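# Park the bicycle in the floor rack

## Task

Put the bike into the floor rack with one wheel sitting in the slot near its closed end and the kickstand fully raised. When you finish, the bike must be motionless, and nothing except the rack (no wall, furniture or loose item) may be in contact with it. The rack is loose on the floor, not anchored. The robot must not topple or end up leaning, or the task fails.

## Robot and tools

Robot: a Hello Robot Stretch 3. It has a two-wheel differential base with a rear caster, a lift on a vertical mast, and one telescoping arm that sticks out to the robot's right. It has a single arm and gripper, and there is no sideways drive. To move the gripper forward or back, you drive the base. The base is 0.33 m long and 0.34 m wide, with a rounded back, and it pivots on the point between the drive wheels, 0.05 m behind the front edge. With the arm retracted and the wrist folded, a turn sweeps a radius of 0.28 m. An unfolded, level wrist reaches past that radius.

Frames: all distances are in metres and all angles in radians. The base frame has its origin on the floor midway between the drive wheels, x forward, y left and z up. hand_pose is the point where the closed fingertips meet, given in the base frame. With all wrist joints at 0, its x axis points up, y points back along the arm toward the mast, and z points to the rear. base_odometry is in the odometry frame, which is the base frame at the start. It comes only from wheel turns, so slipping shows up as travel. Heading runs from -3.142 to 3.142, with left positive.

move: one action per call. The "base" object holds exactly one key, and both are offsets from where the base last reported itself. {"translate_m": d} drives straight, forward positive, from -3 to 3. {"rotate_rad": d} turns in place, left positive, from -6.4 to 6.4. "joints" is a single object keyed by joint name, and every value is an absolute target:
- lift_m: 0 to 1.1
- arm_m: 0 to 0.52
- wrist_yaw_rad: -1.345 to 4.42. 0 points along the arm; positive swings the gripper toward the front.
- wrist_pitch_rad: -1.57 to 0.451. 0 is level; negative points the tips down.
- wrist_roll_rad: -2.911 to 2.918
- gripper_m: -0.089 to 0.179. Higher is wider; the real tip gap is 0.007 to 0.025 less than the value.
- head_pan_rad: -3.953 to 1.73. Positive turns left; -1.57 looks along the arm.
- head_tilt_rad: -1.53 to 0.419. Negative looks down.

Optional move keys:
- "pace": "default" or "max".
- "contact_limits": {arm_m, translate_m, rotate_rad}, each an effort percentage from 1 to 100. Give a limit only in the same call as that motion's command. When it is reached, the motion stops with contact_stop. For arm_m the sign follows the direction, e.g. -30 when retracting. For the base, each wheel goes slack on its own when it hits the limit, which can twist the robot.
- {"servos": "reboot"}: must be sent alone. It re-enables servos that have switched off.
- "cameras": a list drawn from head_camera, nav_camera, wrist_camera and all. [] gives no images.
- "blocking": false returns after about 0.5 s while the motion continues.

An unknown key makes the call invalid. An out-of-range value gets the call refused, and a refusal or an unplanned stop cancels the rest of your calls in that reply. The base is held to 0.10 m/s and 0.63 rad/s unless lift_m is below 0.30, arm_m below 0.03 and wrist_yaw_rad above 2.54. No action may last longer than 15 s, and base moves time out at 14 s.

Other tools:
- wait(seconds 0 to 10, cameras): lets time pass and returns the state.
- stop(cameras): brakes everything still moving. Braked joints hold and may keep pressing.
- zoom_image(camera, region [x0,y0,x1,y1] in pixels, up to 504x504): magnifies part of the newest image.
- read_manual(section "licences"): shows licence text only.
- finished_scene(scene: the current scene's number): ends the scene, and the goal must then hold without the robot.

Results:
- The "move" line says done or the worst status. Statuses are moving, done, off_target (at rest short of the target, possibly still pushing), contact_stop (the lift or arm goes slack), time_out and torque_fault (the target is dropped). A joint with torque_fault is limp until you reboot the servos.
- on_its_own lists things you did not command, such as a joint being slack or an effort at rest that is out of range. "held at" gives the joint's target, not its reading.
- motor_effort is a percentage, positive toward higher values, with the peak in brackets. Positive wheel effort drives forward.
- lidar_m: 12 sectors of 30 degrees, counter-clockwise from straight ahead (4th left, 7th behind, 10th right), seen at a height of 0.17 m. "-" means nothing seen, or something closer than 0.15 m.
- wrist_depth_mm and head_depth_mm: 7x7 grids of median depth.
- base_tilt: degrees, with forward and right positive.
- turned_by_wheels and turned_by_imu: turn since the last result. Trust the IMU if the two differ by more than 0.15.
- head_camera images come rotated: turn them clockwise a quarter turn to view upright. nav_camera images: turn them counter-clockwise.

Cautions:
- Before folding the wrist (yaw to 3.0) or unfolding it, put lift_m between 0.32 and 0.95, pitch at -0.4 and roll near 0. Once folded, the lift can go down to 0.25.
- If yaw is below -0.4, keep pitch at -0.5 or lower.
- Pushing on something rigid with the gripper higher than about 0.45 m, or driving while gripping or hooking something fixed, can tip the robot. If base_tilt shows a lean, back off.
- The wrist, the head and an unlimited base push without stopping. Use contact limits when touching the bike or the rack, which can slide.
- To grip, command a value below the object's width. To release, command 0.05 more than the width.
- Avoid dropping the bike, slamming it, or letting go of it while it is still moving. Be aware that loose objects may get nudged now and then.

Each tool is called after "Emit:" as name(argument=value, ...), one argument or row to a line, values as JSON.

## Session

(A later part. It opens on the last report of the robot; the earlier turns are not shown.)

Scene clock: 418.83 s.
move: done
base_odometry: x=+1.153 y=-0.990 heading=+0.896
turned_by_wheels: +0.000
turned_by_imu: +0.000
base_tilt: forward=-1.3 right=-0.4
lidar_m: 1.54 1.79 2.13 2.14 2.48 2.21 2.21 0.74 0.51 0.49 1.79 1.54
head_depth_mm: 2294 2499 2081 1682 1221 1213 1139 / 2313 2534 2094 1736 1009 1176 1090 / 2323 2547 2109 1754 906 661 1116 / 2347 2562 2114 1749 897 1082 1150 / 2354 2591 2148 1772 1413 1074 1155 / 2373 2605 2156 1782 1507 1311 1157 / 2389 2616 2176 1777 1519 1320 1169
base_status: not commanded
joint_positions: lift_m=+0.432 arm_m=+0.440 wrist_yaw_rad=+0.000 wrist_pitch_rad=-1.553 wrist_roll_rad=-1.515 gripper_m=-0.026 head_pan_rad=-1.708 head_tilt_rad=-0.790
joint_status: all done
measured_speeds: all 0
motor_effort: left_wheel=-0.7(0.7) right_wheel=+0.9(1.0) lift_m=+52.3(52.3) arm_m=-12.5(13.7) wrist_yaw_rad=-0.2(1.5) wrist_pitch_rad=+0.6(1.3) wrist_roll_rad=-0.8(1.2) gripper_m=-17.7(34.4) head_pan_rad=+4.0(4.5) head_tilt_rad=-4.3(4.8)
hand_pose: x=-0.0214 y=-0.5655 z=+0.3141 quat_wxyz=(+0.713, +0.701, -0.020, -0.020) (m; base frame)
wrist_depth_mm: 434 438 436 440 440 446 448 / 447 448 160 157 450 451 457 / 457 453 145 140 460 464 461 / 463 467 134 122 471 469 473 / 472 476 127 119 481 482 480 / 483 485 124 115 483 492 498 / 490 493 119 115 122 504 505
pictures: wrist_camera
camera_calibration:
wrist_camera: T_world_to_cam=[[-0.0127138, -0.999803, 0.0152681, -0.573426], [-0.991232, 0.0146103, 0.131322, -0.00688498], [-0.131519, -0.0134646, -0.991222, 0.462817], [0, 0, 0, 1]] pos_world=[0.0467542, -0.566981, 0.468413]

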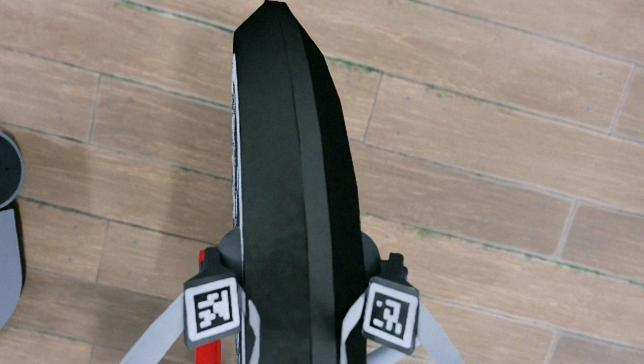

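Emit:
move(
  joints={"gripper_m": 0.08},
  cameras=[],
)

Emit:
move(
  joints={"lift_m": 0.40},
  cameras=[],
)

Emit:
move(
  joints={"gripper_m": 0.01},
  cameras=["wrist_camera"],
)

Emit:
move(
  joints={"arm_m": 0.40},
)

Scene clock: 439.17 s.
move: done
base_odometry: x=+1.153 y=-0.990 heading=+0.896
turned_by_wheels: +0.000
turned_by_imu: +0.000
base_tilt: forward=-1.3 right=-0.5
lidar_m: 1.55 1.78 2.13 2.14 2.47 2.21 2.21 0.73 0.51 0.49 1.79 1.54
head_depth_mm: 2310 2523 2082 1683 1222 1222 1137 / 2303 2532 2096 1736 1013 1182 1088 / 2340 2550 2101 1742 906 661 1111 / 2332 2563 2118 1757 906 1084 1152 / 2380 2581 2139 1762 1405 1079 1154 / 2381 2590 2151 1784 1513 1309 1161 / 2415 2638 2158 1779 1510 1316 1165
base_status: not commanded
joint_positions: lift_m=+0.432 arm_m=+0.440 wrist_yaw_rad=+0.000 wrist_pitch_rad=-1.549 wrist_roll_rad=-1.515 gripper_m=+0.080 head_pan_rad=-1.708 head_tilt_rad=-0.790
joint_status: all done
measured_speeds: translate_m=+0.000 rotate_rad=+0.000 lift_m=-0.001 arm_m=+0.000 wrist_yaw_rad=+0.000 wrist_pitch_rad=+0.000 wrist_roll_rad=+0.000 head_pan_rad=+0.000 head_tilt_rad=+0.000
motor_effort: left_wheel=-0.1(1.0) right_wheel=+1.1(1.3) lift_m=+17.2(52.6) arm_m=-12.0(13.5) wrist_yaw_rad=-0.7(1.3) wrist_pitch_rad=-0.1(1.8) wrist_roll_rad=-0.8(1.0) gripper_m=-0.2(79.7) head_pan_rad=+3.3(4.5) head_tilt_rad=-3.6(4.9)
hand_pose: x=-0.0214 y=-0.5665 z=+0.3141 quat_wxyz=(+0.714, +0.699, -0.020, -0.020) (m; base frame)
wrist_depth_mm: 434 437 437 441 447 452 450 / 446 448 163 452 456 459 462 / 458 457 145 145 468 467 470 / 463 469 135 127 472 477 482 / 470 475 130 121 479 491 487 / 484 122 127 118 133 498 497 / 493 117 124 117 122 507 518
pictures: none
No camera images: "cameras" was empty.

Scene clock: 440.27 s.
move: done
base_odometry: x=+1.153 y=-0.990 heading=+0.896
turned_by_wheels: +0.000
turned_by_imu: +0.000
base_tilt: forward=-1.4 right=-0.5
lidar_m: 1.54 1.79 2.13 2.13 2.47 2.21 2.20 0.73 0.50 0.49 1.79 1.54
head_depth_mm: 2281 2517 2095 1687 1218 1216 1140 / 2288 2534 2106 1732 1010 1217 1121 / 2314 2524 2108 1750 928 702 1107 / 2336 2588 2118 1757 885 1083 1154 / 2343 2581 2142 1765 1440 1083 1159 / 2385 2611 2160 1789 1502 1313 1160 / 2384 2616 2167 1795 1528 1322 1163
base_status: not commanded
joint_positions: lift_m=+0.400 arm_m=+0.440 wrist_yaw_rad=+0.000 wrist_pitch_rad=-1.555 wrist_roll_rad=-1.515 gripper_m=+0.080 head_pan_rad=-1.708 head_tilt_rad=-0.790
joint_status: all done
measured_speeds: all 0
motor_effort: left_wheel=-0.2(0.9) right_wheel=+1.1(1.2) lift_m=+16.6(20.2) arm_m=-12.2(12.4) wrist_yaw_rad=+0.5(1.9) wrist_pitch_rad=+1.1(1.2) wrist_roll_rad=-0.6(0.9) gripper_m=-1.4(1.5) head_pan_rad=+3.4(4.7) head_tilt_rad=-4.8(4.8)
hand_pose: x=-0.0214 y=-0.5649 z=+0.2821 quat_wxyz=(+0.712, +0.702, -0.020, -0.020) (m; base frame)
wrist_depth_mm: 410 410 142 411 415 416 418 / 419 418 118 129 426 426 427 / 425 429 107 110 430 434 439 / 433 437 98 93 442 446 446 / 439 445 96 99 450 449 453 / 453 123 98 88 133 460 464 / 461 116 - 84 121 471 470
pictures: none
No camera images: "cameras" was empty.

Scene clock: 441.50 s.
move: done
base_odometry: x=+1.153 y=-0.990 heading=+0.896
turned_by_wheels: +0.000
turned_by_imu: +0.000
base_tilt: forward=-1.3 right=-0.4
lidar_m: 1.54 1.79 2.14 2.13 2.46 2.21 2.21 0.73 0.50 0.49 1.79 1.55
head_depth_mm: 2292 2501 2082 1684 1218 1219 1141 / 2309 2517 2104 1738 1010 1224 1123 / 2329 2543 2125 1747 929 702 1109 / 2344 2566 2134 1760 885 1081 1148 / 2352 2584 2147 1761 1439 1079 1161 / 2380 2614 2150 1760 1512 1311 1162 / 2409 2613 2176 1785 1517 1320 1161
base_status: not commanded
joint_positions: lift_m=+0.400 arm_m=+0.440 wrist_yaw_rad=+0.000 wrist_pitch_rad=-1.556 wrist_roll_rad=-1.515 gripper_m=+0.011 head_pan_rad=-1.708 head_tilt_rad=-0.790
joint_status: all done
measured_speeds: all 0
motor_effort: left_wheel=-0.4(0.9) right_wheel=+1.1(1.3) lift_m=+17.3(17.4) arm_m=-10.3(11.9) wrist_yaw_rad=-0.7(1.6) wrist_pitch_rad=+1.2(1.3) wrist_roll_rad=-0.4(1.0) gripper_m=-23.3(94.1) head_pan_rad=+3.5(4.6) head_tilt_rad=-4.4(4.7)
hand_pose: x=-0.0214 y=-0.5647 z=+0.2821 quat_wxyz=(+0.712, +0.702, -0.020, -0.020) (m; base frame)
wrist_depth_mm: 411 412 144 413 415 417 414 / 419 415 119 127 425 423 428 / 427 428 108 113 426 436 435 / 434 435 99 93 442 445 445 / 444 449 97 98 449 451 454 / 455 123 98 88 130 461 464 / 460 117 - 84 125 469 476
pictures: wrist_camera
camera_calibration:
wrist_camera: T_world_to_cam=[[-0.0126932, -0.999845, 0.0121603, -0.571287], [-0.991232, 0.0141816, 0.131367, -0.002959], [-0.13152, -0.0103862, -0.991259, 0.432925], [0, 0, 0, 1]] pos_world=[0.0467536, -0.56666, 0.436477]

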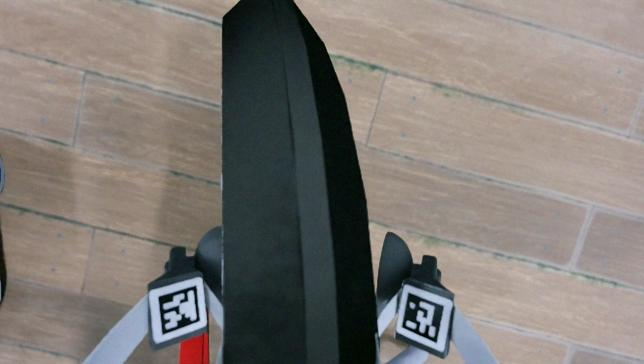

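Scene clock: 443.07 s.
move: done
base_odometry: x=+1.153 y=-0.990 heading=+0.896
turned_by_wheels: +0.000
turned_by_imu: +0.000
base_tilt: forward=-1.3 right=-0.4
lidar_m: 1.54 1.79 2.14 2.14 2.47 2.21 2.21 0.73 0.50 0.49 1.79 1.55
head_depth_mm: 2270 2511 2093 1685 1219 1220 1138 / 2305 2520 2092 1741 990 1222 1107 / 2306 2539 2126 1747 951 699 1110 / 2342 2569 2117 1751 844 1073 1150 / 2371 2575 2144 1772 1466 1075 1155 / 2369 2609 2156 1775 1508 1311 1157 / 2392 2603 2174 1785 1519 1320 1160
base_status: not commanded
joint_positions: lift_m=+0.400 arm_m=+0.400 wrist_yaw_rad=+0.000 wrist_pitch_rad=-1.451 wrist_roll_rad=-1.517 gripper_m=+0.014 head_pan_rad=-1.708 head_tilt_rad=-0.790
joint_status: all done
measured_speeds: all 0
on_its_own: wrist_pitch_rad is at rest, and its effort (-18.4) is outside its rest range (-8 to +12)
motor_effort: left_wheel=+3.0(3.0) right_wheel=-4.7(4.7) lift_m=+17.2(18.2) arm_m=-23.0(27.8) wrist_yaw_rad=+0.0(1.5) wrist_pitch_rad=-18.4(18.9) wrist_roll_rad=+0.2(0.8) gripper_m=-17.6(23.9) head_pan_rad=+3.6(4.6) head_tilt_rad=-4.8(5.0)
hand_pose: x=-0.0214 y=-0.5518 z=+0.2814 quat_wxyz=(+0.748, +0.663, -0.020, -0.018) (m; base frame)
wrist_depth_mm: 380 392 146 416 433 449 464 / 391 400 124 117 442 461 472 / 395 410 114 103 451 468 483 / 404 415 104 96 455 475 495 / 410 425 116 91 470 489 503 / 416 428 126 90 124 494 520 / 427 113 122 89 121 504 533
pictures: head_camera (sideways), nav_camera (sideways), wrist_camera
camera_calibration:
head_camera: T_world_to_cam=[[0.143658, 0.701395, -0.698146, 0.933822], [0.987027, -0.152658, 0.0497322, -0.0681348], [-0.0716958, -0.696234, -0.714226, 0.891323], [0, 0, 0, 1]] pos_world=[-0.00299558, -0.0448096, 1.29194]
nav_camera: T_world_to_cam=[[-0.0935916, -0.707974, 0.70001, -0.866661], [-0.994757, 0.0956084, -0.0363033, 0.105882], [-0.041225, -0.699737, -0.71321, 0.884504], [0, 0, 0, 1]] pos_world=[0.060678, -0.0047761, 1.24135]
wrist_camera: T_world_to_cam=[[-0.01047, -0.993067, 0.117085, -0.584071], [-0.991261, 0.0257059, 0.129386, 0.00387266], [-0.131499, -0.114707, -0.984657, 0.372942], [0, 0, 0, 1]] pos_world=[0.0467652, -0.537342, 0.435105]

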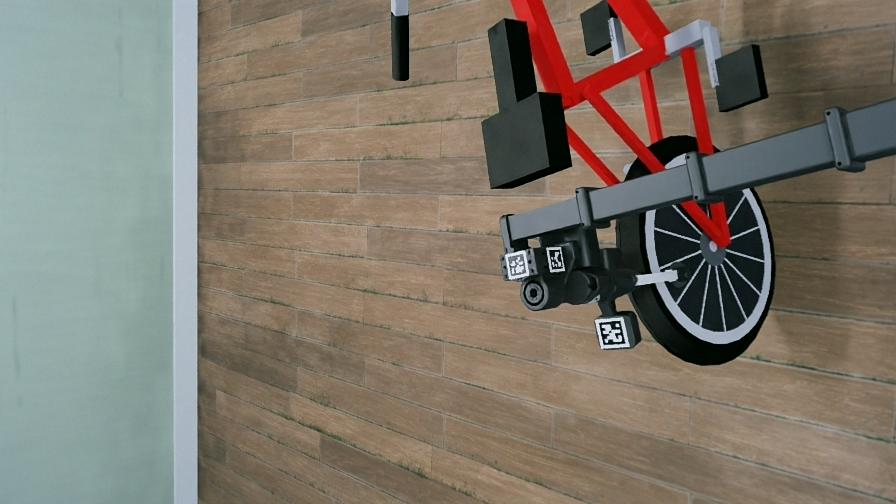

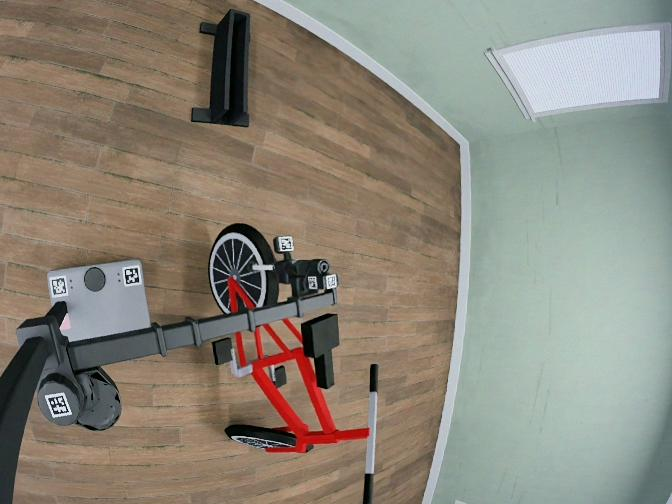

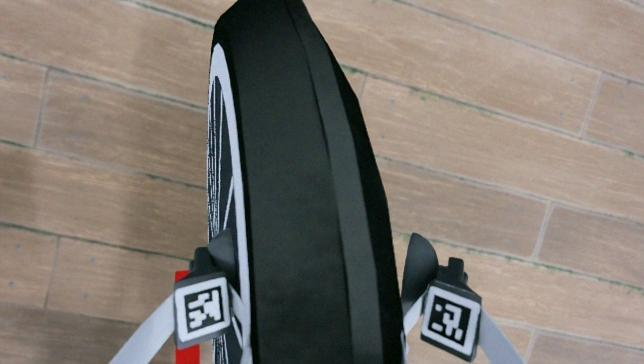

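Emit:
move(
  joints={"gripper_m": 0.17},
  cameras=[],
)

Emit:
move(
  joints={"lift_m": 0.56, "head_pan_rad": -0.75, "head_tilt_rad": -0.75},
)

Emit:
zoom_image(
  camera="head_camera",
  region=[350, 150, 750, 400],
)

Scene clock: 454.27 s.
move: done
base_odometry: x=+1.153 y=-0.990 heading=+0.896
turned_by_wheels: +0.000
turned_by_imu: +0.000
base_tilt: forward=-1.4 right=-0.5
lidar_m: 1.54 1.78 2.14 2.14 2.47 2.21 2.21 0.73 0.50 0.49 1.79 1.54
head_depth_mm: 2282 2505 2089 1691 1221 1216 1138 / 2304 2538 2089 1738 1005 1224 1105 / 2322 2556 2114 1738 1014 702 1111 / 2345 2569 2114 1758 844 1080 1156 / 2365 2573 2144 1768 1477 1076 1155 / 2386 2605 2152 1775 1508 1309 1161 / 2394 2625 2170 1788 1519 1315 1164
base_status: not commanded
joint_positions: lift_m=+0.400 arm_m=+0.400 wrist_yaw_rad=+0.000 wrist_pitch_rad=-1.537 wrist_roll_rad=-1.517 gripper_m=+0.170 head_pan_rad=-1.708 head_tilt_rad=-0.790
joint_status: all done
measured_speeds: all 0
motor_effort: left_wheel=+1.7(2.7) right_wheel=-1.2(4.7) lift_m=+20.0(20.5) arm_m=-10.5(16.4) wrist_yaw_rad=+0.6(1.6) wrist_pitch_rad=-2.4(21.7) wrist_roll_rad=+0.3(0.6) gripper_m=+0.3(82.3) head_pan_rad=+4.5(4.5) head_tilt_rad=-3.8(4.8)
hand_pose: x=-0.0214 y=-0.5297 z=+0.2818 quat_wxyz=(+0.719, +0.695, -0.019, -0.019) (m; base frame)
wrist_depth_mm: 405 406 409 141 417 420 429 / 408 414 417 127 112 430 431 / 420 422 426 120 103 438 444 / 429 433 435 138 93 449 453 / 436 438 446 121 91 454 461 / 118 449 449 139 89 135 469 / 114 458 459 122 89 117 475
pictures: none
No camera images: "cameras" was empty.

Scene clock: 456.57 s.
move: done
base_odometry: x=+1.153 y=-0.990 heading=+0.896
turned_by_wheels: +0.000
turned_by_imu: +0.000
base_tilt: forward=-1.3 right=-0.4
lidar_m: 1.54 1.78 2.13 2.14 2.46 2.21 2.21 0.73 0.50 0.49 1.79 1.54
head_depth_mm: 1888 2197 2193 1800 1512 1304 1055 / 1776 2026 2202 1806 1520 1318 1156 / 1675 1901 2095 1810 1534 1323 1161 / 1569 1766 2031 1817 1446 1325 1165 / 1494 1672 1902 1837 1462 1336 1169 / 1411 1575 1772 1844 1541 1338 1175 / 1347 1489 1671 1796 1553 1340 1176
base_status: not commanded
joint_positions: lift_m=+0.560 arm_m=+0.400 wrist_yaw_rad=+0.000 wrist_pitch_rad=-1.541 wrist_roll_rad=-1.517 gripper_m=+0.170 head_pan_rad=-0.758 head_tilt_rad=-0.754
joint_status: all done
measured_speeds: all 0
motor_effort: left_wheel=+2.0(2.3) right_wheel=-1.2(1.5) lift_m=+35.5(39.7) arm_m=-4.2(10.5) wrist_yaw_rad=-0.3(1.7) wrist_pitch_rad=-1.7(2.6) wrist_roll_rad=+0.4(0.5) gripper_m=+0.4(1.3) head_pan_rad=+4.3(6.4) head_tilt_rad=+2.0(3.0)
hand_pose: x=-0.0214 y=-0.5285 z=+0.4419 quat_wxyz=(+0.717, +0.697, -0.019, -0.019) (m; base frame)
wrist_depth_mm: 549 555 559 561 569 573 573 / 566 572 569 371 580 582 589 / 568 578 579 269 587 596 603 / 483 594 585 268 611 611 610 / 459 598 605 252 621 620 624 / 118 614 618 271 623 137 641 / 114 625 631 275 634 118 651
pictures: head_camera (sideways), nav_camera (sideways), wrist_camera
camera_calibration:
head_camera: T_world_to_cam=[[-0.468188, 0.507279, -0.723511, 0.970609], [0.697156, 0.715153, 0.0502858, -0.0670897], [0.54293, -0.480857, -0.688479, 0.854088], [0, 0, 0, 1]] pos_world=[0.0374895, -0.0336966, 1.29364]
nav_camera: T_world_to_cam=[[0.502622, -0.470343, 0.725361, -0.903336], [-0.655636, -0.754276, -0.0347851, 0.101838], [0.563483, -0.458089, -0.687489, 0.847363], [0, 0, 0, 1]] pos_world=[0.0433304, 0.0401034, 1.24134]
wrist_camera: T_world_to_cam=[[-0.0102296, -0.999589, 0.0267873, -0.543259], [-0.99126, 0.0136606, 0.131211, -0.0246625], [-0.131523, -0.025211, -0.990993, 0.583683], [0, 0, 0, 1]] pos_world=[0.0467634, -0.527983, 0.596214]

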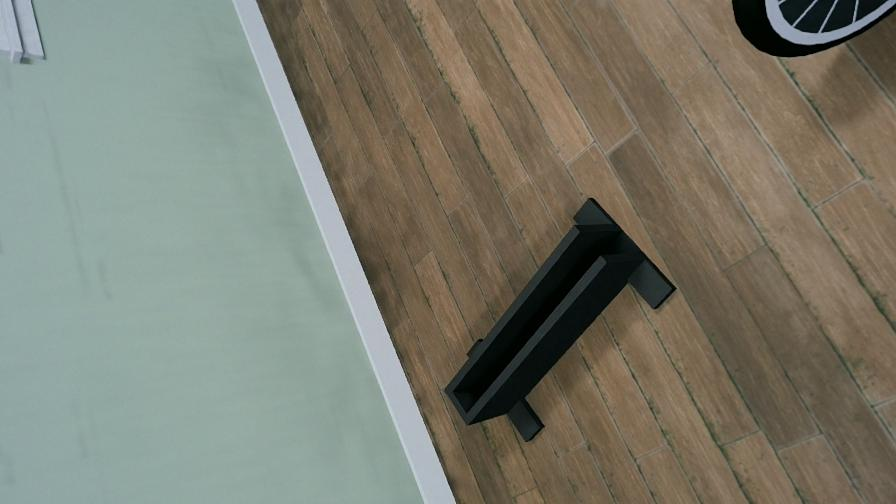

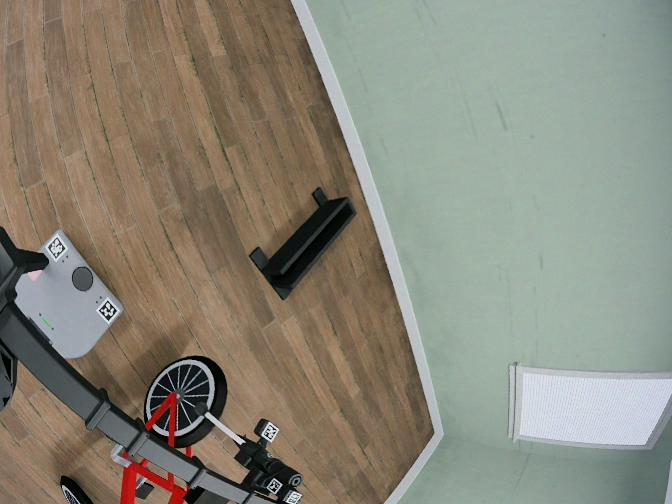

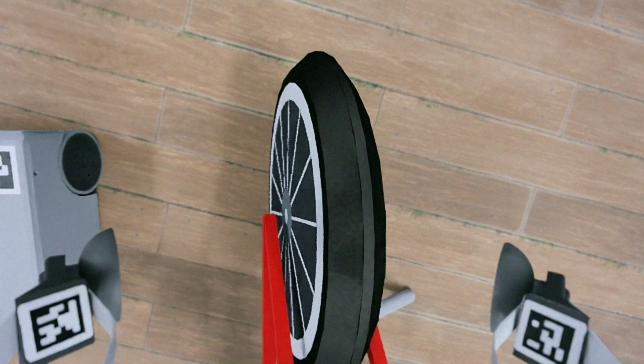

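Scaled by 1.260 from the camera's 896x504 image, which has a finer 1280x720 frame.

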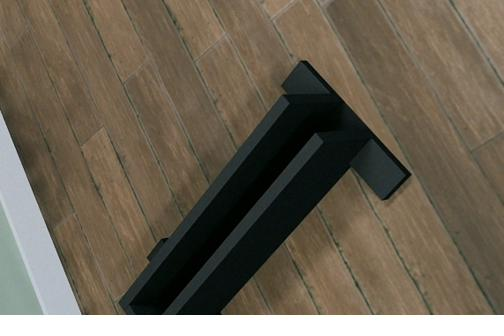

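Emit:
move(
  joints={"arm_m": 0.432, "head_pan_rad": -1.7, "head_tilt_rad": -0.8},
  cameras=[],
)

Emit:
move(
  joints={"lift_m": 0.388},
  cameras=[],
)

Emit:
move(
  joints={"gripper_m": -0.05},
  cameras=["wrist_camera"],
)

Emit:
move(
  joints={"lift_m": 0.41},
)

Scene clock: 480.87 s.
move: done
base_odometry: x=+1.153 y=-0.990 heading=+0.896
turned_by_wheels: +0.000
turned_by_imu: +0.000
base_tilt: forward=-1.3 right=-0.5
lidar_m: 1.54 1.79 2.13 2.13 2.47 2.21 2.21 0.73 0.50 0.49 1.79 1.55
head_depth_mm: 2290 2494 2080 1688 1218 1176 1138 / 2295 2525 2099 1730 987 1017 456 / 2323 2558 2113 1745 605 1060 1148 / 2325 2553 2134 745 1437 1075 1151 / 2367 2585 2139 1682 1449 1087 1160 / 2370 2618 2144 1781 1509 1306 1160 / 2421 2629 2163 1786 1519 1317 1162
base_status: not commanded
joint_positions: lift_m=+0.560 arm_m=+0.432 wrist_yaw_rad=+0.000 wrist_pitch_rad=-1.542 wrist_roll_rad=-1.517 gripper_m=+0.170 head_pan_rad=-1.692 head_tilt_rad=-0.790
joint_status: all done
measured_speeds: all 0
motor_effort: left_wheel=+1.8(2.2) right_wheel=-1.2(1.5) lift_m=+35.4(36.4) arm_m=+15.4(23.6) wrist_yaw_rad=+0.9(1.7) wrist_pitch_rad=-1.4(1.8) wrist_roll_rad=-0.2(0.4) gripper_m=+0.1(1.1) head_pan_rad=-3.1(8.0) head_tilt_rad=-4.1(6.7)
hand_pose: x=-0.0214 y=-0.5604 z=+0.4419 quat_wxyz=(+0.717, +0.697, -0.019, -0.019) (m; base frame)
wrist_depth_mm: 550 557 564 570 570 567 576 / 562 566 572 575 581 584 587 / 565 581 585 279 595 604 595 / 526 594 591 261 605 607 613 / 504 604 600 264 613 617 619 / 118 619 627 267 632 137 642 / 114 628 632 280 642 118 648
pictures: none
No camera images: "cameras" was empty.

Scene clock: 483.27 s.
move: done
base_odometry: x=+1.153 y=-0.990 heading=+0.896
turned_by_wheels: +0.000
turned_by_imu: +0.000
base_tilt: forward=-1.3 right=-0.4
lidar_m: 1.55 1.78 2.13 2.13 2.47 2.21 2.21 0.73 0.50 0.49 1.79 1.54
head_depth_mm: 2287 2509 2085 1684 1222 1173 1137 / 2316 2526 2120 1735 996 1229 1104 / 2319 2540 2115 1750 1056 714 1113 / 2336 2569 2134 1752 889 1075 1154 / 2372 2599 2144 1766 1444 1087 1158 / 2378 2636 2151 1778 1505 1309 1157 / 2408 2641 2180 1787 1520 1314 1164
base_status: not commanded
joint_positions: lift_m=+0.388 arm_m=+0.432 wrist_yaw_rad=+0.000 wrist_pitch_rad=-1.542 wrist_roll_rad=-1.517 gripper_m=+0.170 head_pan_rad=-1.692 head_tilt_rad=-0.790
joint_status: all done
measured_speeds: all 0
motor_effort: left_wheel=+1.7(2.4) right_wheel=-1.3(1.5) lift_m=+16.7(34.2) arm_m=+14.6(16.1) wrist_yaw_rad=+1.2(2.0) wrist_pitch_rad=-1.5(1.8) wrist_roll_rad=+0.1(0.4) gripper_m=+0.4(1.2) head_pan_rad=-3.3(4.0) head_tilt_rad=-4.5(5.5)
hand_pose: x=-0.0214 y=-0.5604 z=+0.2699 quat_wxyz=(+0.717, +0.697, -0.019, -0.019) (m; base frame)
wrist_depth_mm: 396 395 125 399 406 409 411 / 402 403 104 100 414 414 421 / 410 411 97 89 420 425 424 / 416 417 90 82 431 430 440 / 428 428 86 77 436 443 444 / 119 438 86 76 449 138 459 / 114 446 - 73 457 118 464
pictures: none
No camera images: "cameras" was empty.

Scene clock: 486.10 s.
move: done
base_odometry: x=+1.153 y=-0.990 heading=+0.896
turned_by_wheels: +0.000
turned_by_imu: +0.000
base_tilt: forward=-1.3 right=-0.4
lidar_m: 1.54 1.79 2.14 2.14 2.48 2.21 2.21 0.74 0.50 0.49 1.79 1.54
head_depth_mm: 2287 2489 2102 1691 1219 1173 1141 / 2311 2503 2097 1734 998 1224 1107 / 2315 2560 2111 1747 1056 713 1110 / 2341 2565 2129 1756 889 1081 1151 / 2376 2605 2133 1768 1448 1085 1157 / 2380 2632 2150 1770 1511 1309 1161 / 2416 2651 2183 1779 1516 1318 1166
base_status: not commanded
joint_positions: lift_m=+0.388 arm_m=+0.432 wrist_yaw_rad=+0.000 wrist_pitch_rad=-1.535 wrist_roll_rad=-1.517 gripper_m=-0.048 head_pan_rad=-1.692 head_tilt_rad=-0.790
joint_status: all done
measured_speeds: all 0
motor_effort: left_wheel=+1.8(2.4) right_wheel=-1.2(1.4) lift_m=+17.8(19.2) arm_m=+10.9(15.1) wrist_yaw_rad=-1.0(2.2) wrist_pitch_rad=-2.8(3.2) wrist_roll_rad=+0.2(0.7) gripper_m=-45.2(99.3) head_pan_rad=-3.5(4.4) head_tilt_rad=-4.5(5.2)
hand_pose: x=-0.0214 y=-0.5622 z=+0.2698 quat_wxyz=(+0.719, +0.694, -0.019, -0.019) (m; base frame)
wrist_depth_mm: 393 392 120 401 404 411 412 / 400 401 104 115 415 420 423 / 408 411 96 88 420 425 430 / 415 419 88 81 432 436 441 / 423 428 - 76 438 448 451 / 436 123 85 75 127 457 459 / 440 116 - 72 121 459 473
pictures: wrist_camera
camera_calibration:
wrist_camera: T_world_to_cam=[[-0.0102442, -0.99939, 0.0333976, -0.574022], [-0.99126, 0.0145425, 0.131116, -0.00109793], [-0.131521, -0.0317625, -0.990804, 0.408547], [0, 0, 0, 1]] pos_world=[0.046764, -0.560679, 0.424105]

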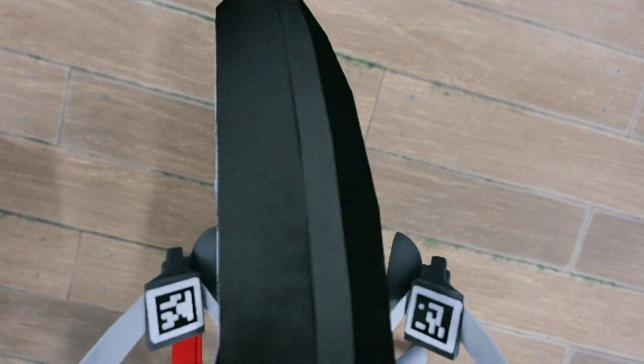

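Scene clock: 487.20 s.
move: contact_stop
base_odometry: x=+1.153 y=-0.990 heading=+0.895
turned_by_wheels: +0.000
turned_by_imu: -0.002
base_tilt: forward=-1.3 right=-0.4
lidar_m: 1.54 1.78 2.13 2.13 2.47 2.21 2.21 0.73 0.50 0.48 0.52 1.55
head_depth_mm: 2279 2510 2075 1682 1217 1121 1139 / 2304 2518 2101 1748 990 1226 1105 / 2320 2551 2112 1746 930 708 1115 / 2344 2581 2123 1755 898 1073 1154 / 2352 2589 2145 1762 1438 1083 1161 / 2388 2617 2157 1779 1506 1315 1159 / 2392 2636 2156 1778 1514 1317 1165
base_status: not commanded
joint_positions: lift_m=+0.392 arm_m=+0.432 wrist_yaw_rad=-0.001 wrist_pitch_rad=-1.555 wrist_roll_rad=-1.514 gripper_m=-0.041 head_pan_rad=-1.692 head_tilt_rad=-0.791
joint_status: lift_m contact_stop (moved +0.004 of +0.022)
measured_speeds: all 0
on_its_own: gripper_m is held at -0.043, not at your -0.050, by its stall guard, which is still easing; lift_m is slack since a contact_stop (your +0.410 is given up)
motor_effort: left_wheel=-1.5(6.3) right_wheel=+1.7(8.7) lift_m=+26.7(55.7) arm_m=+8.5(11.3) wrist_yaw_rad=+1.0(2.2) wrist_pitch_rad=+1.0(5.4) wrist_roll_rad=-1.0(1.3) gripper_m=-26.8(45.6) head_pan_rad=-3.0(3.9) head_tilt_rad=-3.6(5.0)
hand_pose: x=-0.0213 y=-0.5571 z=+0.2737 quat_wxyz=(+0.712, +0.701, -0.021, -0.021) (m; base frame)
wrist_depth_mm: 403 403 116 401 402 408 409 / 407 410 100 113 409 415 416 / 419 419 93 85 422 425 425 / 425 429 88 80 431 432 437 / 433 436 84 76 436 441 444 / 441 122 85 76 134 452 453 / 456 116 84 74 121 460 463
pictures: head_camera (sideways), nav_camera (sideways), wrist_camera
camera_calibration:
head_camera: T_world_to_cam=[[0.132483, 0.703945, -0.697789, 0.933425], [0.989336, -0.136904, 0.0497241, -0.0681382], [-0.0605272, -0.696935, -0.714575, 0.89171], [0, 0, 0, 1]] pos_world=[-0.00227838, -0.0449442, 1.29192]
nav_camera: T_world_to_cam=[[-0.0823183, -0.709725, 0.699653, -0.866265], [-0.996154, 0.0797317, -0.0363239, 0.105917], [-0.0300045, -0.699952, -0.713559, 0.88489], [0, 0, 0, 1]] pos_world=[0.0607509, -0.00387405, 1.24135]
wrist_camera: T_world_to_cam=[[-0.0154326, -0.99979, 0.0135067, -0.563936], [-0.991191, 0.0170741, 0.131331, -0.000299614], [-0.131534, -0.0113609, -0.991247, 0.424062], [0, 0, 0, 1]] pos_world=[0.0467788, -0.558994, 0.428007]

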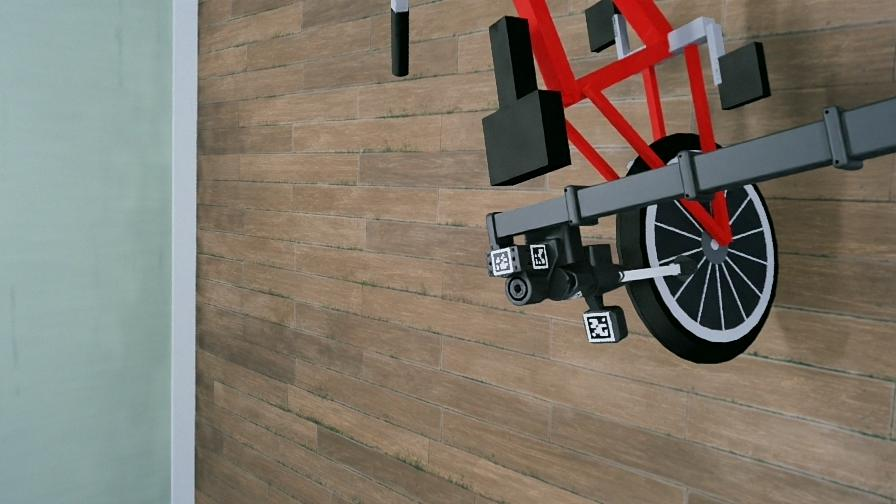

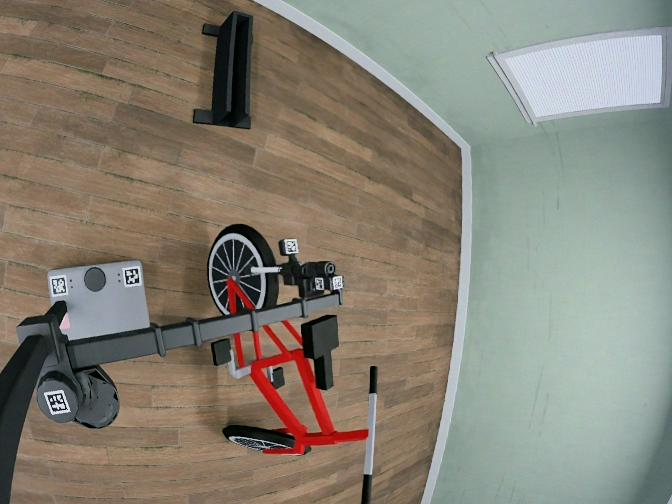

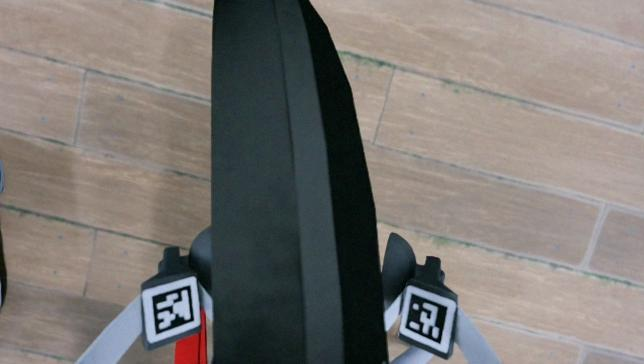

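Emit:
move(
  joints={"gripper_m": 0.17},
  cameras=[],
)

Emit:
move(
  joints={"lift_m": 0.56},
  cameras=["wrist_camera"],
)

Emit:
move(
  base={"translate_m": 0.818},
  joints={"arm_m": 0.44},
  cameras=["wrist_camera"],
)

Scene clock: 515.83 s.
move: done
base_odometry: x=+1.153 y=-0.990 heading=+0.895
turned_by_wheels: +0.000
turned_by_imu: +0.001
base_tilt: forward=-1.3 right=-0.4
lidar_m: 1.54 1.78 2.13 2.13 2.46 2.21 2.21 0.73 0.50 0.48 0.53 1.54
head_depth_mm: 2277 2518 2090 1692 1222 1123 1140 / 2330 2542 2104 1737 990 1224 1105 / 2330 2545 2120 1737 930 708 1108 / 2348 2557 2130 1757 895 1069 1152 / 2350 2587 2146 1766 1444 1076 1158 / 2388 2609 2152 1771 1506 1308 1162 / 2415 2645 2171 1776 1503 1313 1165
base_status: not commanded
joint_positions: lift_m=+0.392 arm_m=+0.432 wrist_yaw_rad=-0.001 wrist_pitch_rad=-1.549 wrist_roll_rad=-1.514 gripper_m=+0.170 head_pan_rad=-1.692 head_tilt_rad=-0.791
joint_status: all done
measured_speeds: all 0
on_its_own: lift_m is slack since a contact_stop (your +0.410 is given up)
motor_effort: left_wheel=-2.0(2.3) right_wheel=+1.5(1.8) lift_m=+26.4(27.0) arm_m=-13.7(14.9) wrist_yaw_rad=-0.1(2.7) wrist_pitch_rad=+0.0(1.2) wrist_roll_rad=-0.8(1.4) gripper_m=+0.5(83.1) head_pan_rad=-2.7(3.9) head_tilt_rad=-4.3(4.7)
hand_pose: x=-0.0213 y=-0.5585 z=+0.2735 quat_wxyz=(+0.714, +0.699, -0.021, -0.021) (m; base frame)
wrist_depth_mm: 399 402 116 403 410 411 411 / 404 406 100 411 416 417 419 / 417 417 94 96 419 426 431 / 424 426 88 82 429 436 439 / 431 432 84 77 439 444 447 / 118 441 85 77 451 138 452 / 114 449 85 75 460 118 465
pictures: none
No camera images: "cameras" was empty.

Scene clock: 518.20 s.
move: done
base_odometry: x=+1.153 y=-0.990 heading=+0.895
turned_by_wheels: +0.000
turned_by_imu: +0.000
base_tilt: forward=-1.3 right=-0.5
lidar_m: 1.54 1.78 2.13 2.13 2.47 2.21 2.21 0.73 0.50 0.48 0.53 1.54
head_depth_mm: 2295 2488 2084 1684 1218 1119 1140 / 2304 2539 2091 1732 982 1018 456 / 2332 2541 2099 1740 604 1058 1146 / 2319 2581 2119 744 1436 1073 1150 / 2364 2593 2146 1679 1440 1075 1154 / 2375 2611 2175 1761 1511 1314 1162 / 2404 2659 2165 1779 1515 1323 1161
base_status: not commanded
joint_positions: lift_m=+0.560 arm_m=+0.432 wrist_yaw_rad=-0.001 wrist_pitch_rad=-1.549 wrist_roll_rad=-1.514 gripper_m=+0.170 head_pan_rad=-1.692 head_tilt_rad=-0.791
joint_status: all done
measured_speeds: all 0
motor_effort: left_wheel=-1.5(2.3) right_wheel=+1.6(1.8) lift_m=+35.1(40.0) arm_m=-15.0(15.9) wrist_yaw_rad=+1.2(3.0) wrist_pitch_rad=+0.0(0.5) wrist_roll_rad=-0.8(1.3) gripper_m=-0.4(1.4) head_pan_rad=-3.5(4.0) head_tilt_rad=-4.3(4.9)
hand_pose: x=-0.0213 y=-0.5586 z=+0.4420 quat_wxyz=(+0.714, +0.699, -0.021, -0.021) (m; base frame)
wrist_depth_mm: 554 557 557 565 568 566 576 / 567 572 571 573 575 583 578 / 570 583 581 272 593 593 597 / 516 588 588 256 604 605 606 / 488 606 610 256 627 626 617 / 118 612 625 261 620 137 638 / 114 630 632 326 641 118 641
pictures: wrist_camera
camera_calibration:
wrist_camera: T_world_to_cam=[[-0.0154367, -0.999692, 0.0194575, -0.570303], [-0.99119, 0.0178598, 0.131235, -0.0219016], [-0.131542, -0.0172602, -0.99116, 0.587568], [0, 0, 0, 1]] pos_world=[0.0467778, -0.559595, 0.596345]

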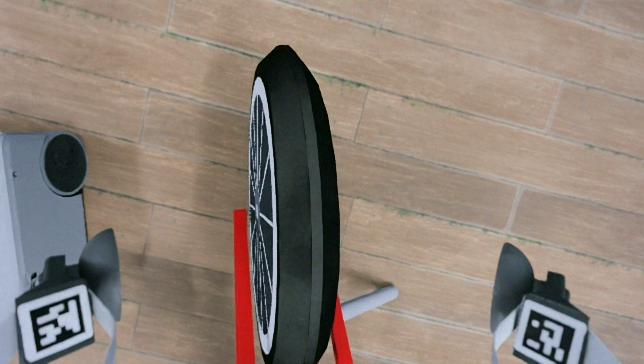

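Scene clock: 527.50 s.
move: done
base_odometry: x=+1.664 y=-0.351 heading=+0.895
turned_by_wheels: +0.000
turned_by_imu: +0.002
base_tilt: forward=-1.4 right=-0.4
lidar_m: 0.76 0.88 1.52 1.93 2.23 2.99 1.49 0.85 2.82 1.53 0.88 0.76
head_depth_mm: 2474 2620 2094 1731 1473 1279 1140 / 2474 2641 2092 1734 1478 1244 455 / 2514 2662 2101 1742 603 1201 1148 / 2533 2694 2124 753 1462 1215 1149 / 2561 2713 2128 1672 1437 1217 1159 / 2367 2367 2140 1767 1498 1209 1161 / 1754 1797 1831 1739 1516 1291 1165
base_status: done
joint_positions: lift_m=+0.560 arm_m=+0.440 wrist_yaw_rad=-0.001 wrist_pitch_rad=-1.548 wrist_roll_rad=-1.514 gripper_m=+0.170 head_pan_rad=-1.692 head_tilt_rad=-0.791
joint_status: all done
measured_speeds: all 0
motor_effort: left_wheel=+2.1(6.7) right_wheel=+2.3(5.7) lift_m=+33.1(36.5) arm_m=+9.2(20.0) wrist_yaw_rad=+1.1(3.1) wrist_pitch_rad=-0.3(0.6) wrist_roll_rad=-0.8(1.4) gripper_m=+0.1(1.6) head_pan_rad=-3.4(4.3) head_tilt_rad=-3.7(4.9)
hand_pose: x=-0.0213 y=-0.5667 z=+0.4420 quat_wxyz=(+0.714, +0.699, -0.021, -0.021) (m; base frame)
wrist_depth_mm: 548 559 563 416 567 574 576 / 563 562 574 422 576 576 588 / 576 578 578 436 593 590 598 / 530 594 589 439 601 601 606 / 500 599 604 451 615 615 622 / 119 620 618 461 630 136 638 / 114 629 641 641 638 118 650
pictures: wrist_camera
camera_calibration:
wrist_camera: T_world_to_cam=[[-0.0154363, -0.999688, 0.0196266, -0.578421], [-0.99119, 0.0178815, 0.131232, -0.0217447], [-0.131542, -0.017428, -0.991157, 0.587336], [0, 0, 0, 1]] pos_world=[0.0467778, -0.567616, 0.596348]

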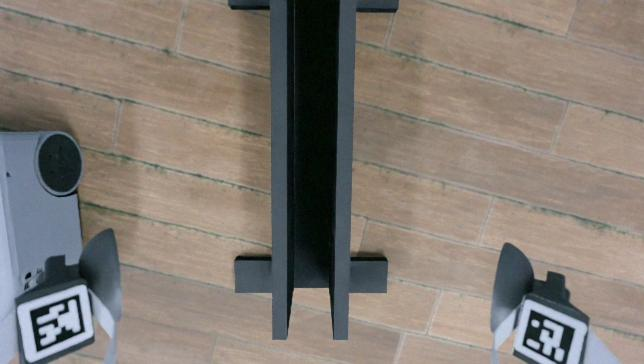

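Emit:
move(
  joints={"lift_m": 0.243},
  cameras=[],
)

Emit:
move(
  joints={"gripper_m": 0.05},
  cameras=[],
)

Emit:
move(
  joints={"gripper_m": 0.02},
  cameras=[],
)

Emit:
move(
  joints={"lift_m": 0.28},
  cameras=["wrist_camera"],
)

Scene clock: 541.23 s.
move: done
base_odometry: x=+1.664 y=-0.351 heading=+0.895
turned_by_wheels: +0.000
turned_by_imu: +0.000
base_tilt: forward=-1.3 right=-0.4
lidar_m: 0.76 0.88 1.52 1.92 2.23 2.98 1.48 0.85 2.82 1.53 0.88 0.76
head_depth_mm: 2460 2644 2098 1729 1470 1287 1139 / 2488 2649 2110 1739 1478 1290 1148 / 2506 2673 2123 1751 1485 1157 1090 / 2525 2685 2128 1754 984 1186 1150 / 2565 2706 2125 1774 1499 1204 1155 / 2322 2361 2153 1774 1505 1205 1163 / 1766 1793 1820 1725 1515 1297 1168
base_status: not commanded
joint_positions: lift_m=+0.243 arm_m=+0.440 wrist_yaw_rad=-0.001 wrist_pitch_rad=-1.548 wrist_roll_rad=-1.514 gripper_m=+0.170 head_pan_rad=-1.692 head_tilt_rad=-0.791
joint_status: all done
measured_speeds: all 0
motor_effort: left_wheel=+1.9(2.8) right_wheel=+2.2(2.7) lift_m=+17.9(27.5) arm_m=+5.0(8.1) wrist_yaw_rad=+0.9(2.4) wrist_pitch_rad=-0.4(0.4) wrist_roll_rad=-1.0(1.3) gripper_m=+0.2(1.3) head_pan_rad=-3.8(4.2) head_tilt_rad=-4.0(4.8)
hand_pose: x=-0.0213 y=-0.5667 z=+0.1250 quat_wxyz=(+0.714, +0.699, -0.021, -0.021) (m; base frame)
wrist_depth_mm: 262 114 141 - 116 267 270 / 266 116 167 - 118 273 274 / 273 271 168 - 121 280 281 / 276 278 143 - 134 286 288 / 283 146 145 - 133 292 294 / 119 132 145 - 129 139 298 / 114 296 146 - 131 119 305
pictures: none
No camera images: "cameras" was empty.

Scene clock: 542.97 s.
move: done
base_odometry: x=+1.664 y=-0.351 heading=+0.895
turned_by_wheels: +0.000
turned_by_imu: +0.000
base_tilt: forward=-1.4 right=-0.5
lidar_m: 0.76 0.88 1.52 1.93 2.23 2.98 1.48 0.85 2.82 1.52 0.88 0.75
head_depth_mm: 2475 2624 2092 1735 1477 1286 1140 / 2511 2656 2093 1734 1486 1292 1145 / 2528 2696 2113 1746 1485 1156 1098 / 2527 2707 2128 1762 985 1201 1150 / 2547 2720 2138 1758 1497 1206 1158 / 2340 2368 2140 1778 1510 1206 1157 / 1764 1798 1822 1740 1514 1295 1165
base_status: not commanded
joint_positions: lift_m=+0.243 arm_m=+0.440 wrist_yaw_rad=-0.001 wrist_pitch_rad=-1.554 wrist_roll_rad=-1.514 gripper_m=+0.051 head_pan_rad=-1.692 head_tilt_rad=-0.791
joint_status: all done
measured_speeds: all 0
motor_effort: left_wheel=+2.2(2.8) right_wheel=+2.0(2.5) lift_m=+19.3(20.0) arm_m=+3.1(5.3) wrist_yaw_rad=+0.0(2.2) wrist_pitch_rad=+0.7(0.9) wrist_roll_rad=-0.8(1.3) gripper_m=-21.0(93.3) head_pan_rad=-3.5(3.9) head_tilt_rad=-4.2(4.7)
hand_pose: x=-0.0213 y=-0.5653 z=+0.1251 quat_wxyz=(+0.712, +0.701, -0.021, -0.021) (m; base frame)
wrist_depth_mm: 263 261 136 - 120 269 269 / 268 267 161 - 118 274 274 / 274 273 163 - 121 279 281 / 280 278 123 - 124 285 287 / 285 284 140 - 126 292 293 / 289 122 140 215 129 297 298 / - 118 142 - 131 118 306
pictures: none
No camera images: "cameras" was empty.

Scene clock: 543.80 s.
move: done
base_odometry: x=+1.664 y=-0.351 heading=+0.895
turned_by_wheels: +0.000
turned_by_imu: +0.000
base_tilt: forward=-1.4 right=-0.5
lidar_m: 0.76 0.88 1.52 1.93 2.23 2.99 1.49 0.84 2.82 1.53 0.87 0.76
head_depth_mm: 2469 2636 2086 1719 1472 1284 1138 / 2496 2643 2103 1741 1476 1294 1144 / 2521 2668 2123 1752 1485 1158 1091 / 2543 2697 2120 1750 985 1209 1154 / 2526 2715 2141 1758 1502 1207 1154 / 2319 2379 2123 1784 1512 1209 1157 / 1767 1783 1823 1728 1514 1293 1158
base_status: not commanded
joint_positions: lift_m=+0.243 arm_m=+0.440 wrist_yaw_rad=-0.001 wrist_pitch_rad=-1.554 wrist_roll_rad=-1.514 gripper_m=+0.022 head_pan_rad=-1.692 head_tilt_rad=-0.791
joint_status: all done
measured_speeds: all 0
motor_effort: left_wheel=+1.8(2.7) right_wheel=+2.2(2.4) lift_m=+20.1(20.5) arm_m=+3.9(4.4) wrist_yaw_rad=+1.8(2.1) wrist_pitch_rad=+0.8(1.0) wrist_roll_rad=-1.1(1.4) gripper_m=-31.2(99.9) head_pan_rad=-3.6(3.8) head_tilt_rad=-4.0(4.5)
hand_pose: x=-0.0213 y=-0.5652 z=+0.1251 quat_wxyz=(+0.712, +0.701, -0.021, -0.021) (m; base frame)
wrist_depth_mm: 263 262 136 - 120 269 271 / 268 267 161 - 119 274 276 / 274 273 162 - 121 279 281 / 278 279 139 - 124 285 288 / 285 285 140 - 126 293 293 / 292 122 140 214 129 297 298 / - 118 141 - 131 118 307
pictures: none
No camera images: "cameras" was empty.

Scene clock: 544.93 s.
move: done
base_odometry: x=+1.664 y=-0.351 heading=+0.896
turned_by_wheels: +0.000
turned_by_imu: +0.000
base_tilt: forward=-1.3 right=-0.4
lidar_m: 0.76 0.88 1.52 1.93 2.22 2.99 1.49 0.85 0.53 0.51 0.53 0.76
head_depth_mm: 2463 2619 2081 1729 1475 1286 1142 / 2488 2643 2089 1736 1481 1290 1145 / 2506 2658 2100 1740 1489 1121 1093 / 2523 2703 2120 1744 956 1197 1148 / 2562 2694 2143 1763 1500 1188 1158 / 2326 2385 2142 1777 1508 1200 1161 / 1767 1787 1830 1733 1511 1294 1164
base_status: not commanded
joint_positions: lift_m=+0.280 arm_m=+0.440 wrist_yaw_rad=-0.001 wrist_pitch_rad=-1.542 wrist_roll_rad=-1.514 gripper_m=+0.024 head_pan_rad=-1.692 head_tilt_rad=-0.791
joint_status: all done
measured_speeds: all 0
motor_effort: left_wheel=+2.0(2.7) right_wheel=+0.9(2.4) lift_m=+42.2(47.1) arm_m=+2.4(3.5) wrist_yaw_rad=+1.7(2.4) wrist_pitch_rad=-1.5(1.7) wrist_roll_rad=-1.0(1.3) gripper_m=-16.7(31.2) head_pan_rad=-3.4(3.8) head_tilt_rad=-4.1(4.6)
hand_pose: x=-0.0213 y=-0.5682 z=+0.1619 quat_wxyz=(+0.716, +0.697, -0.020, -0.020) (m; base frame)
wrist_depth_mm: 292 296 133 - 146 304 305 / 300 302 134 - 134 309 313 / 305 307 136 - 135 314 318 / 313 313 136 - 136 323 325 / 319 318 163 - 149 330 334 / 325 122 165 - 138 335 339 / 328 116 167 - 139 119 346
pictures: wrist_camera
camera_calibration:
wrist_camera: T_world_to_cam=[[-0.0146749, -0.999565, 0.0255785, -0.57533], [-0.991201, 0.0179082, 0.13115, 0.0150665], [-0.131551, -0.0234288, -0.991032, 0.30625], [0, 0, 0, 1]] pos_world=[0.0467787, -0.568174, 0.316244]

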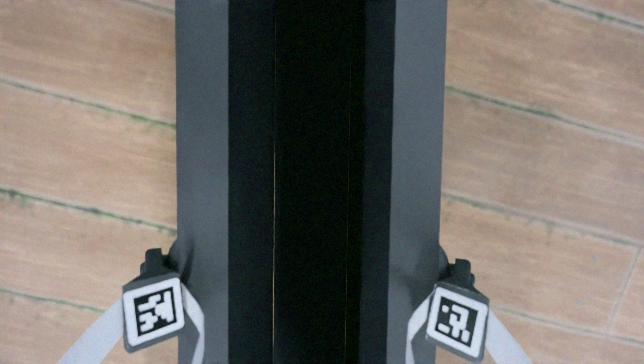

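Emit:
move(
  base={"translate_m": -0.39},
  joints={"arm_m": 0.38, "wrist_roll_rad": -1.53, "head_pan_rad": -2.0, "head_tilt_rad": -0.85},
)

Emit:
zoom_image(
  camera="head_camera",
  region=[496, 50, 896, 450],
)

Scene clock: 552.97 s.
move: done
base_odometry: x=+1.421 y=-0.656 heading=+0.896
turned_by_wheels: +0.000
turned_by_imu: +0.001
base_tilt: forward=-1.3 right=-0.4
lidar_m: 1.13 1.31 2.03 2.03 2.35 2.62 2.62 0.68 0.47 0.45 0.47 1.13
head_depth_mm: 2720 2407 1955 1207 1358 1260 1129 / 2624 2421 1967 1666 1202 1264 1129 / 2584 2451 1978 1666 1167 1244 1084 / 2507 2453 1984 1676 1448 1115 1101 / 2471 2470 2013 1680 935 1148 1140 / 2414 2470 2031 1688 1435 1098 1130 / 2384 2503 2028 1701 1463 1284 1094
base_status: done
joint_positions: lift_m=+0.280 arm_m=+0.380 wrist_yaw_rad=-0.001 wrist_pitch_rad=-1.540 wrist_roll_rad=-1.524 gripper_m=+0.024 head_pan_rad=-1.992 head_tilt_rad=-0.839
joint_status: all done
measured_speeds: all 0
motor_effort: left_wheel=-1.2(6.0) right_wheel=-2.6(7.6) lift_m=+41.0(42.2) arm_m=-15.7(22.9) wrist_yaw_rad=-0.2(2.6) wrist_pitch_rad=-2.1(2.2) wrist_roll_rad=-2.2(4.0) gripper_m=-17.4(17.4) head_pan_rad=-3.2(5.5) head_tilt_rad=-5.4(6.5)
hand_pose: x=-0.0213 y=-0.5088 z=+0.1619 quat_wxyz=(+0.717, +0.696, -0.017, -0.017) (m; base frame)
wrist_depth_mm: 294 295 133 - 146 305 306 / 300 301 134 - 134 308 311 / 306 308 136 - 136 317 320 / 313 311 136 - 136 321 327 / 318 319 164 - 168 330 334 / 323 122 139 - 138 336 339 / 328 119 168 - 139 119 349
pictures: head_camera (sideways), nav_camera (sideways), wrist_camera
camera_calibration:
head_camera: T_world_to_cam=[[0.347851, 0.663338, -0.662558, 0.886201], [0.903813, -0.425127, 0.0488841, -0.06652], [-0.249245, -0.615832, -0.747414, 0.935568], [0, 0, 0, 1]] pos_world=[-0.0149586, -0.0399775, 1.28967]
nav_camera: T_world_to_cam=[[-0.301667, -0.683757, 0.664435, -0.819034], [-0.927447, 0.37199, -0.0382722, 0.108032], [-0.220994, -0.627774, -0.746366, 0.92872], [0, 0, 0, 1]] pos_world=[0.0583602, -0.0171812, 1.24149]
wrist_camera: T_world_to_cam=[[-0.00489211, -0.999603, 0.0277473, -0.516071], [-0.991293, 0.00849893, 0.131402, 0.00917804], [-0.131586, -0.0268628, -0.990941, 0.305845], [0, 0, 0, 1]] pos_world=[0.0468182, -0.507728, 0.316188]

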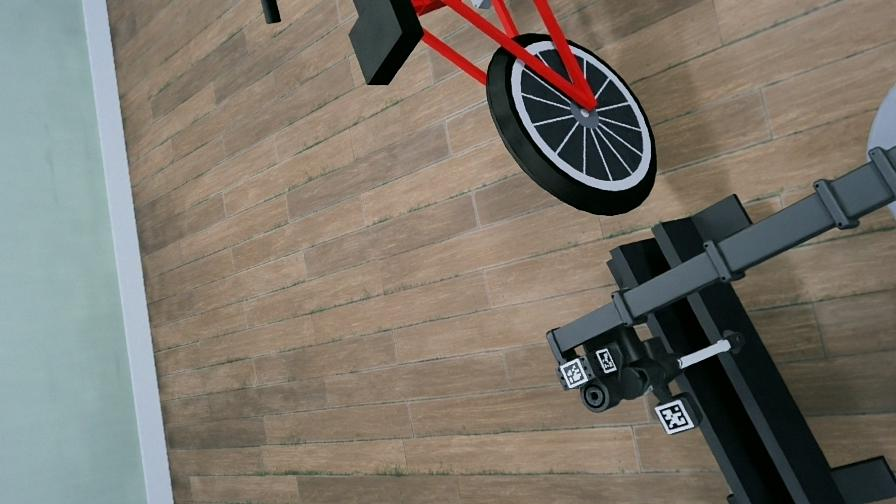

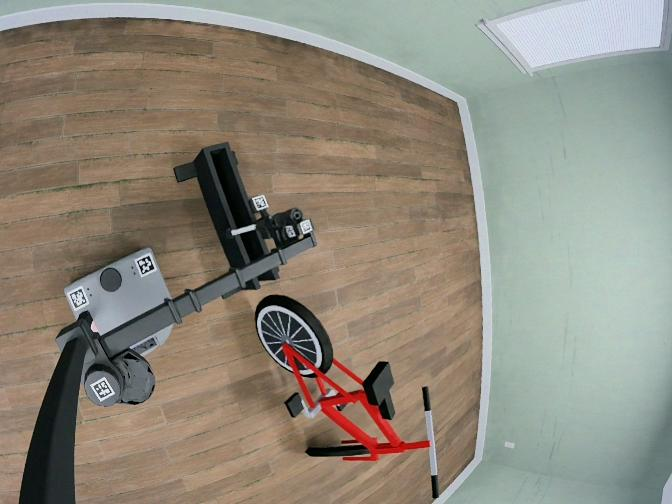

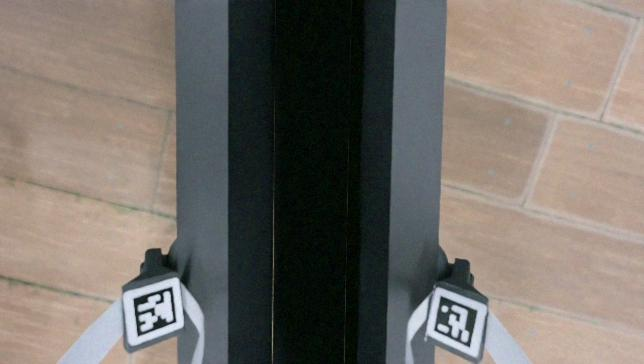

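Scaled by 1.260 from the camera's 896x504 image, which has a finer 1280x720 frame.

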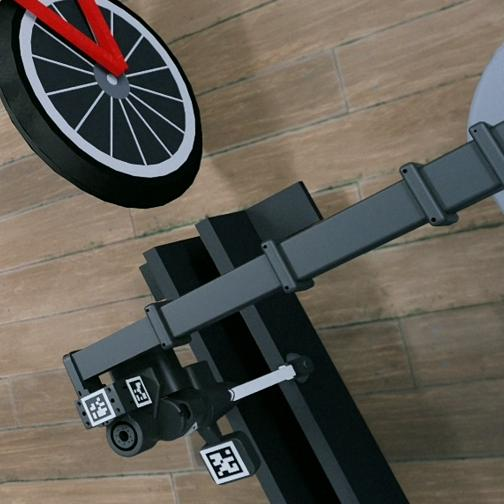

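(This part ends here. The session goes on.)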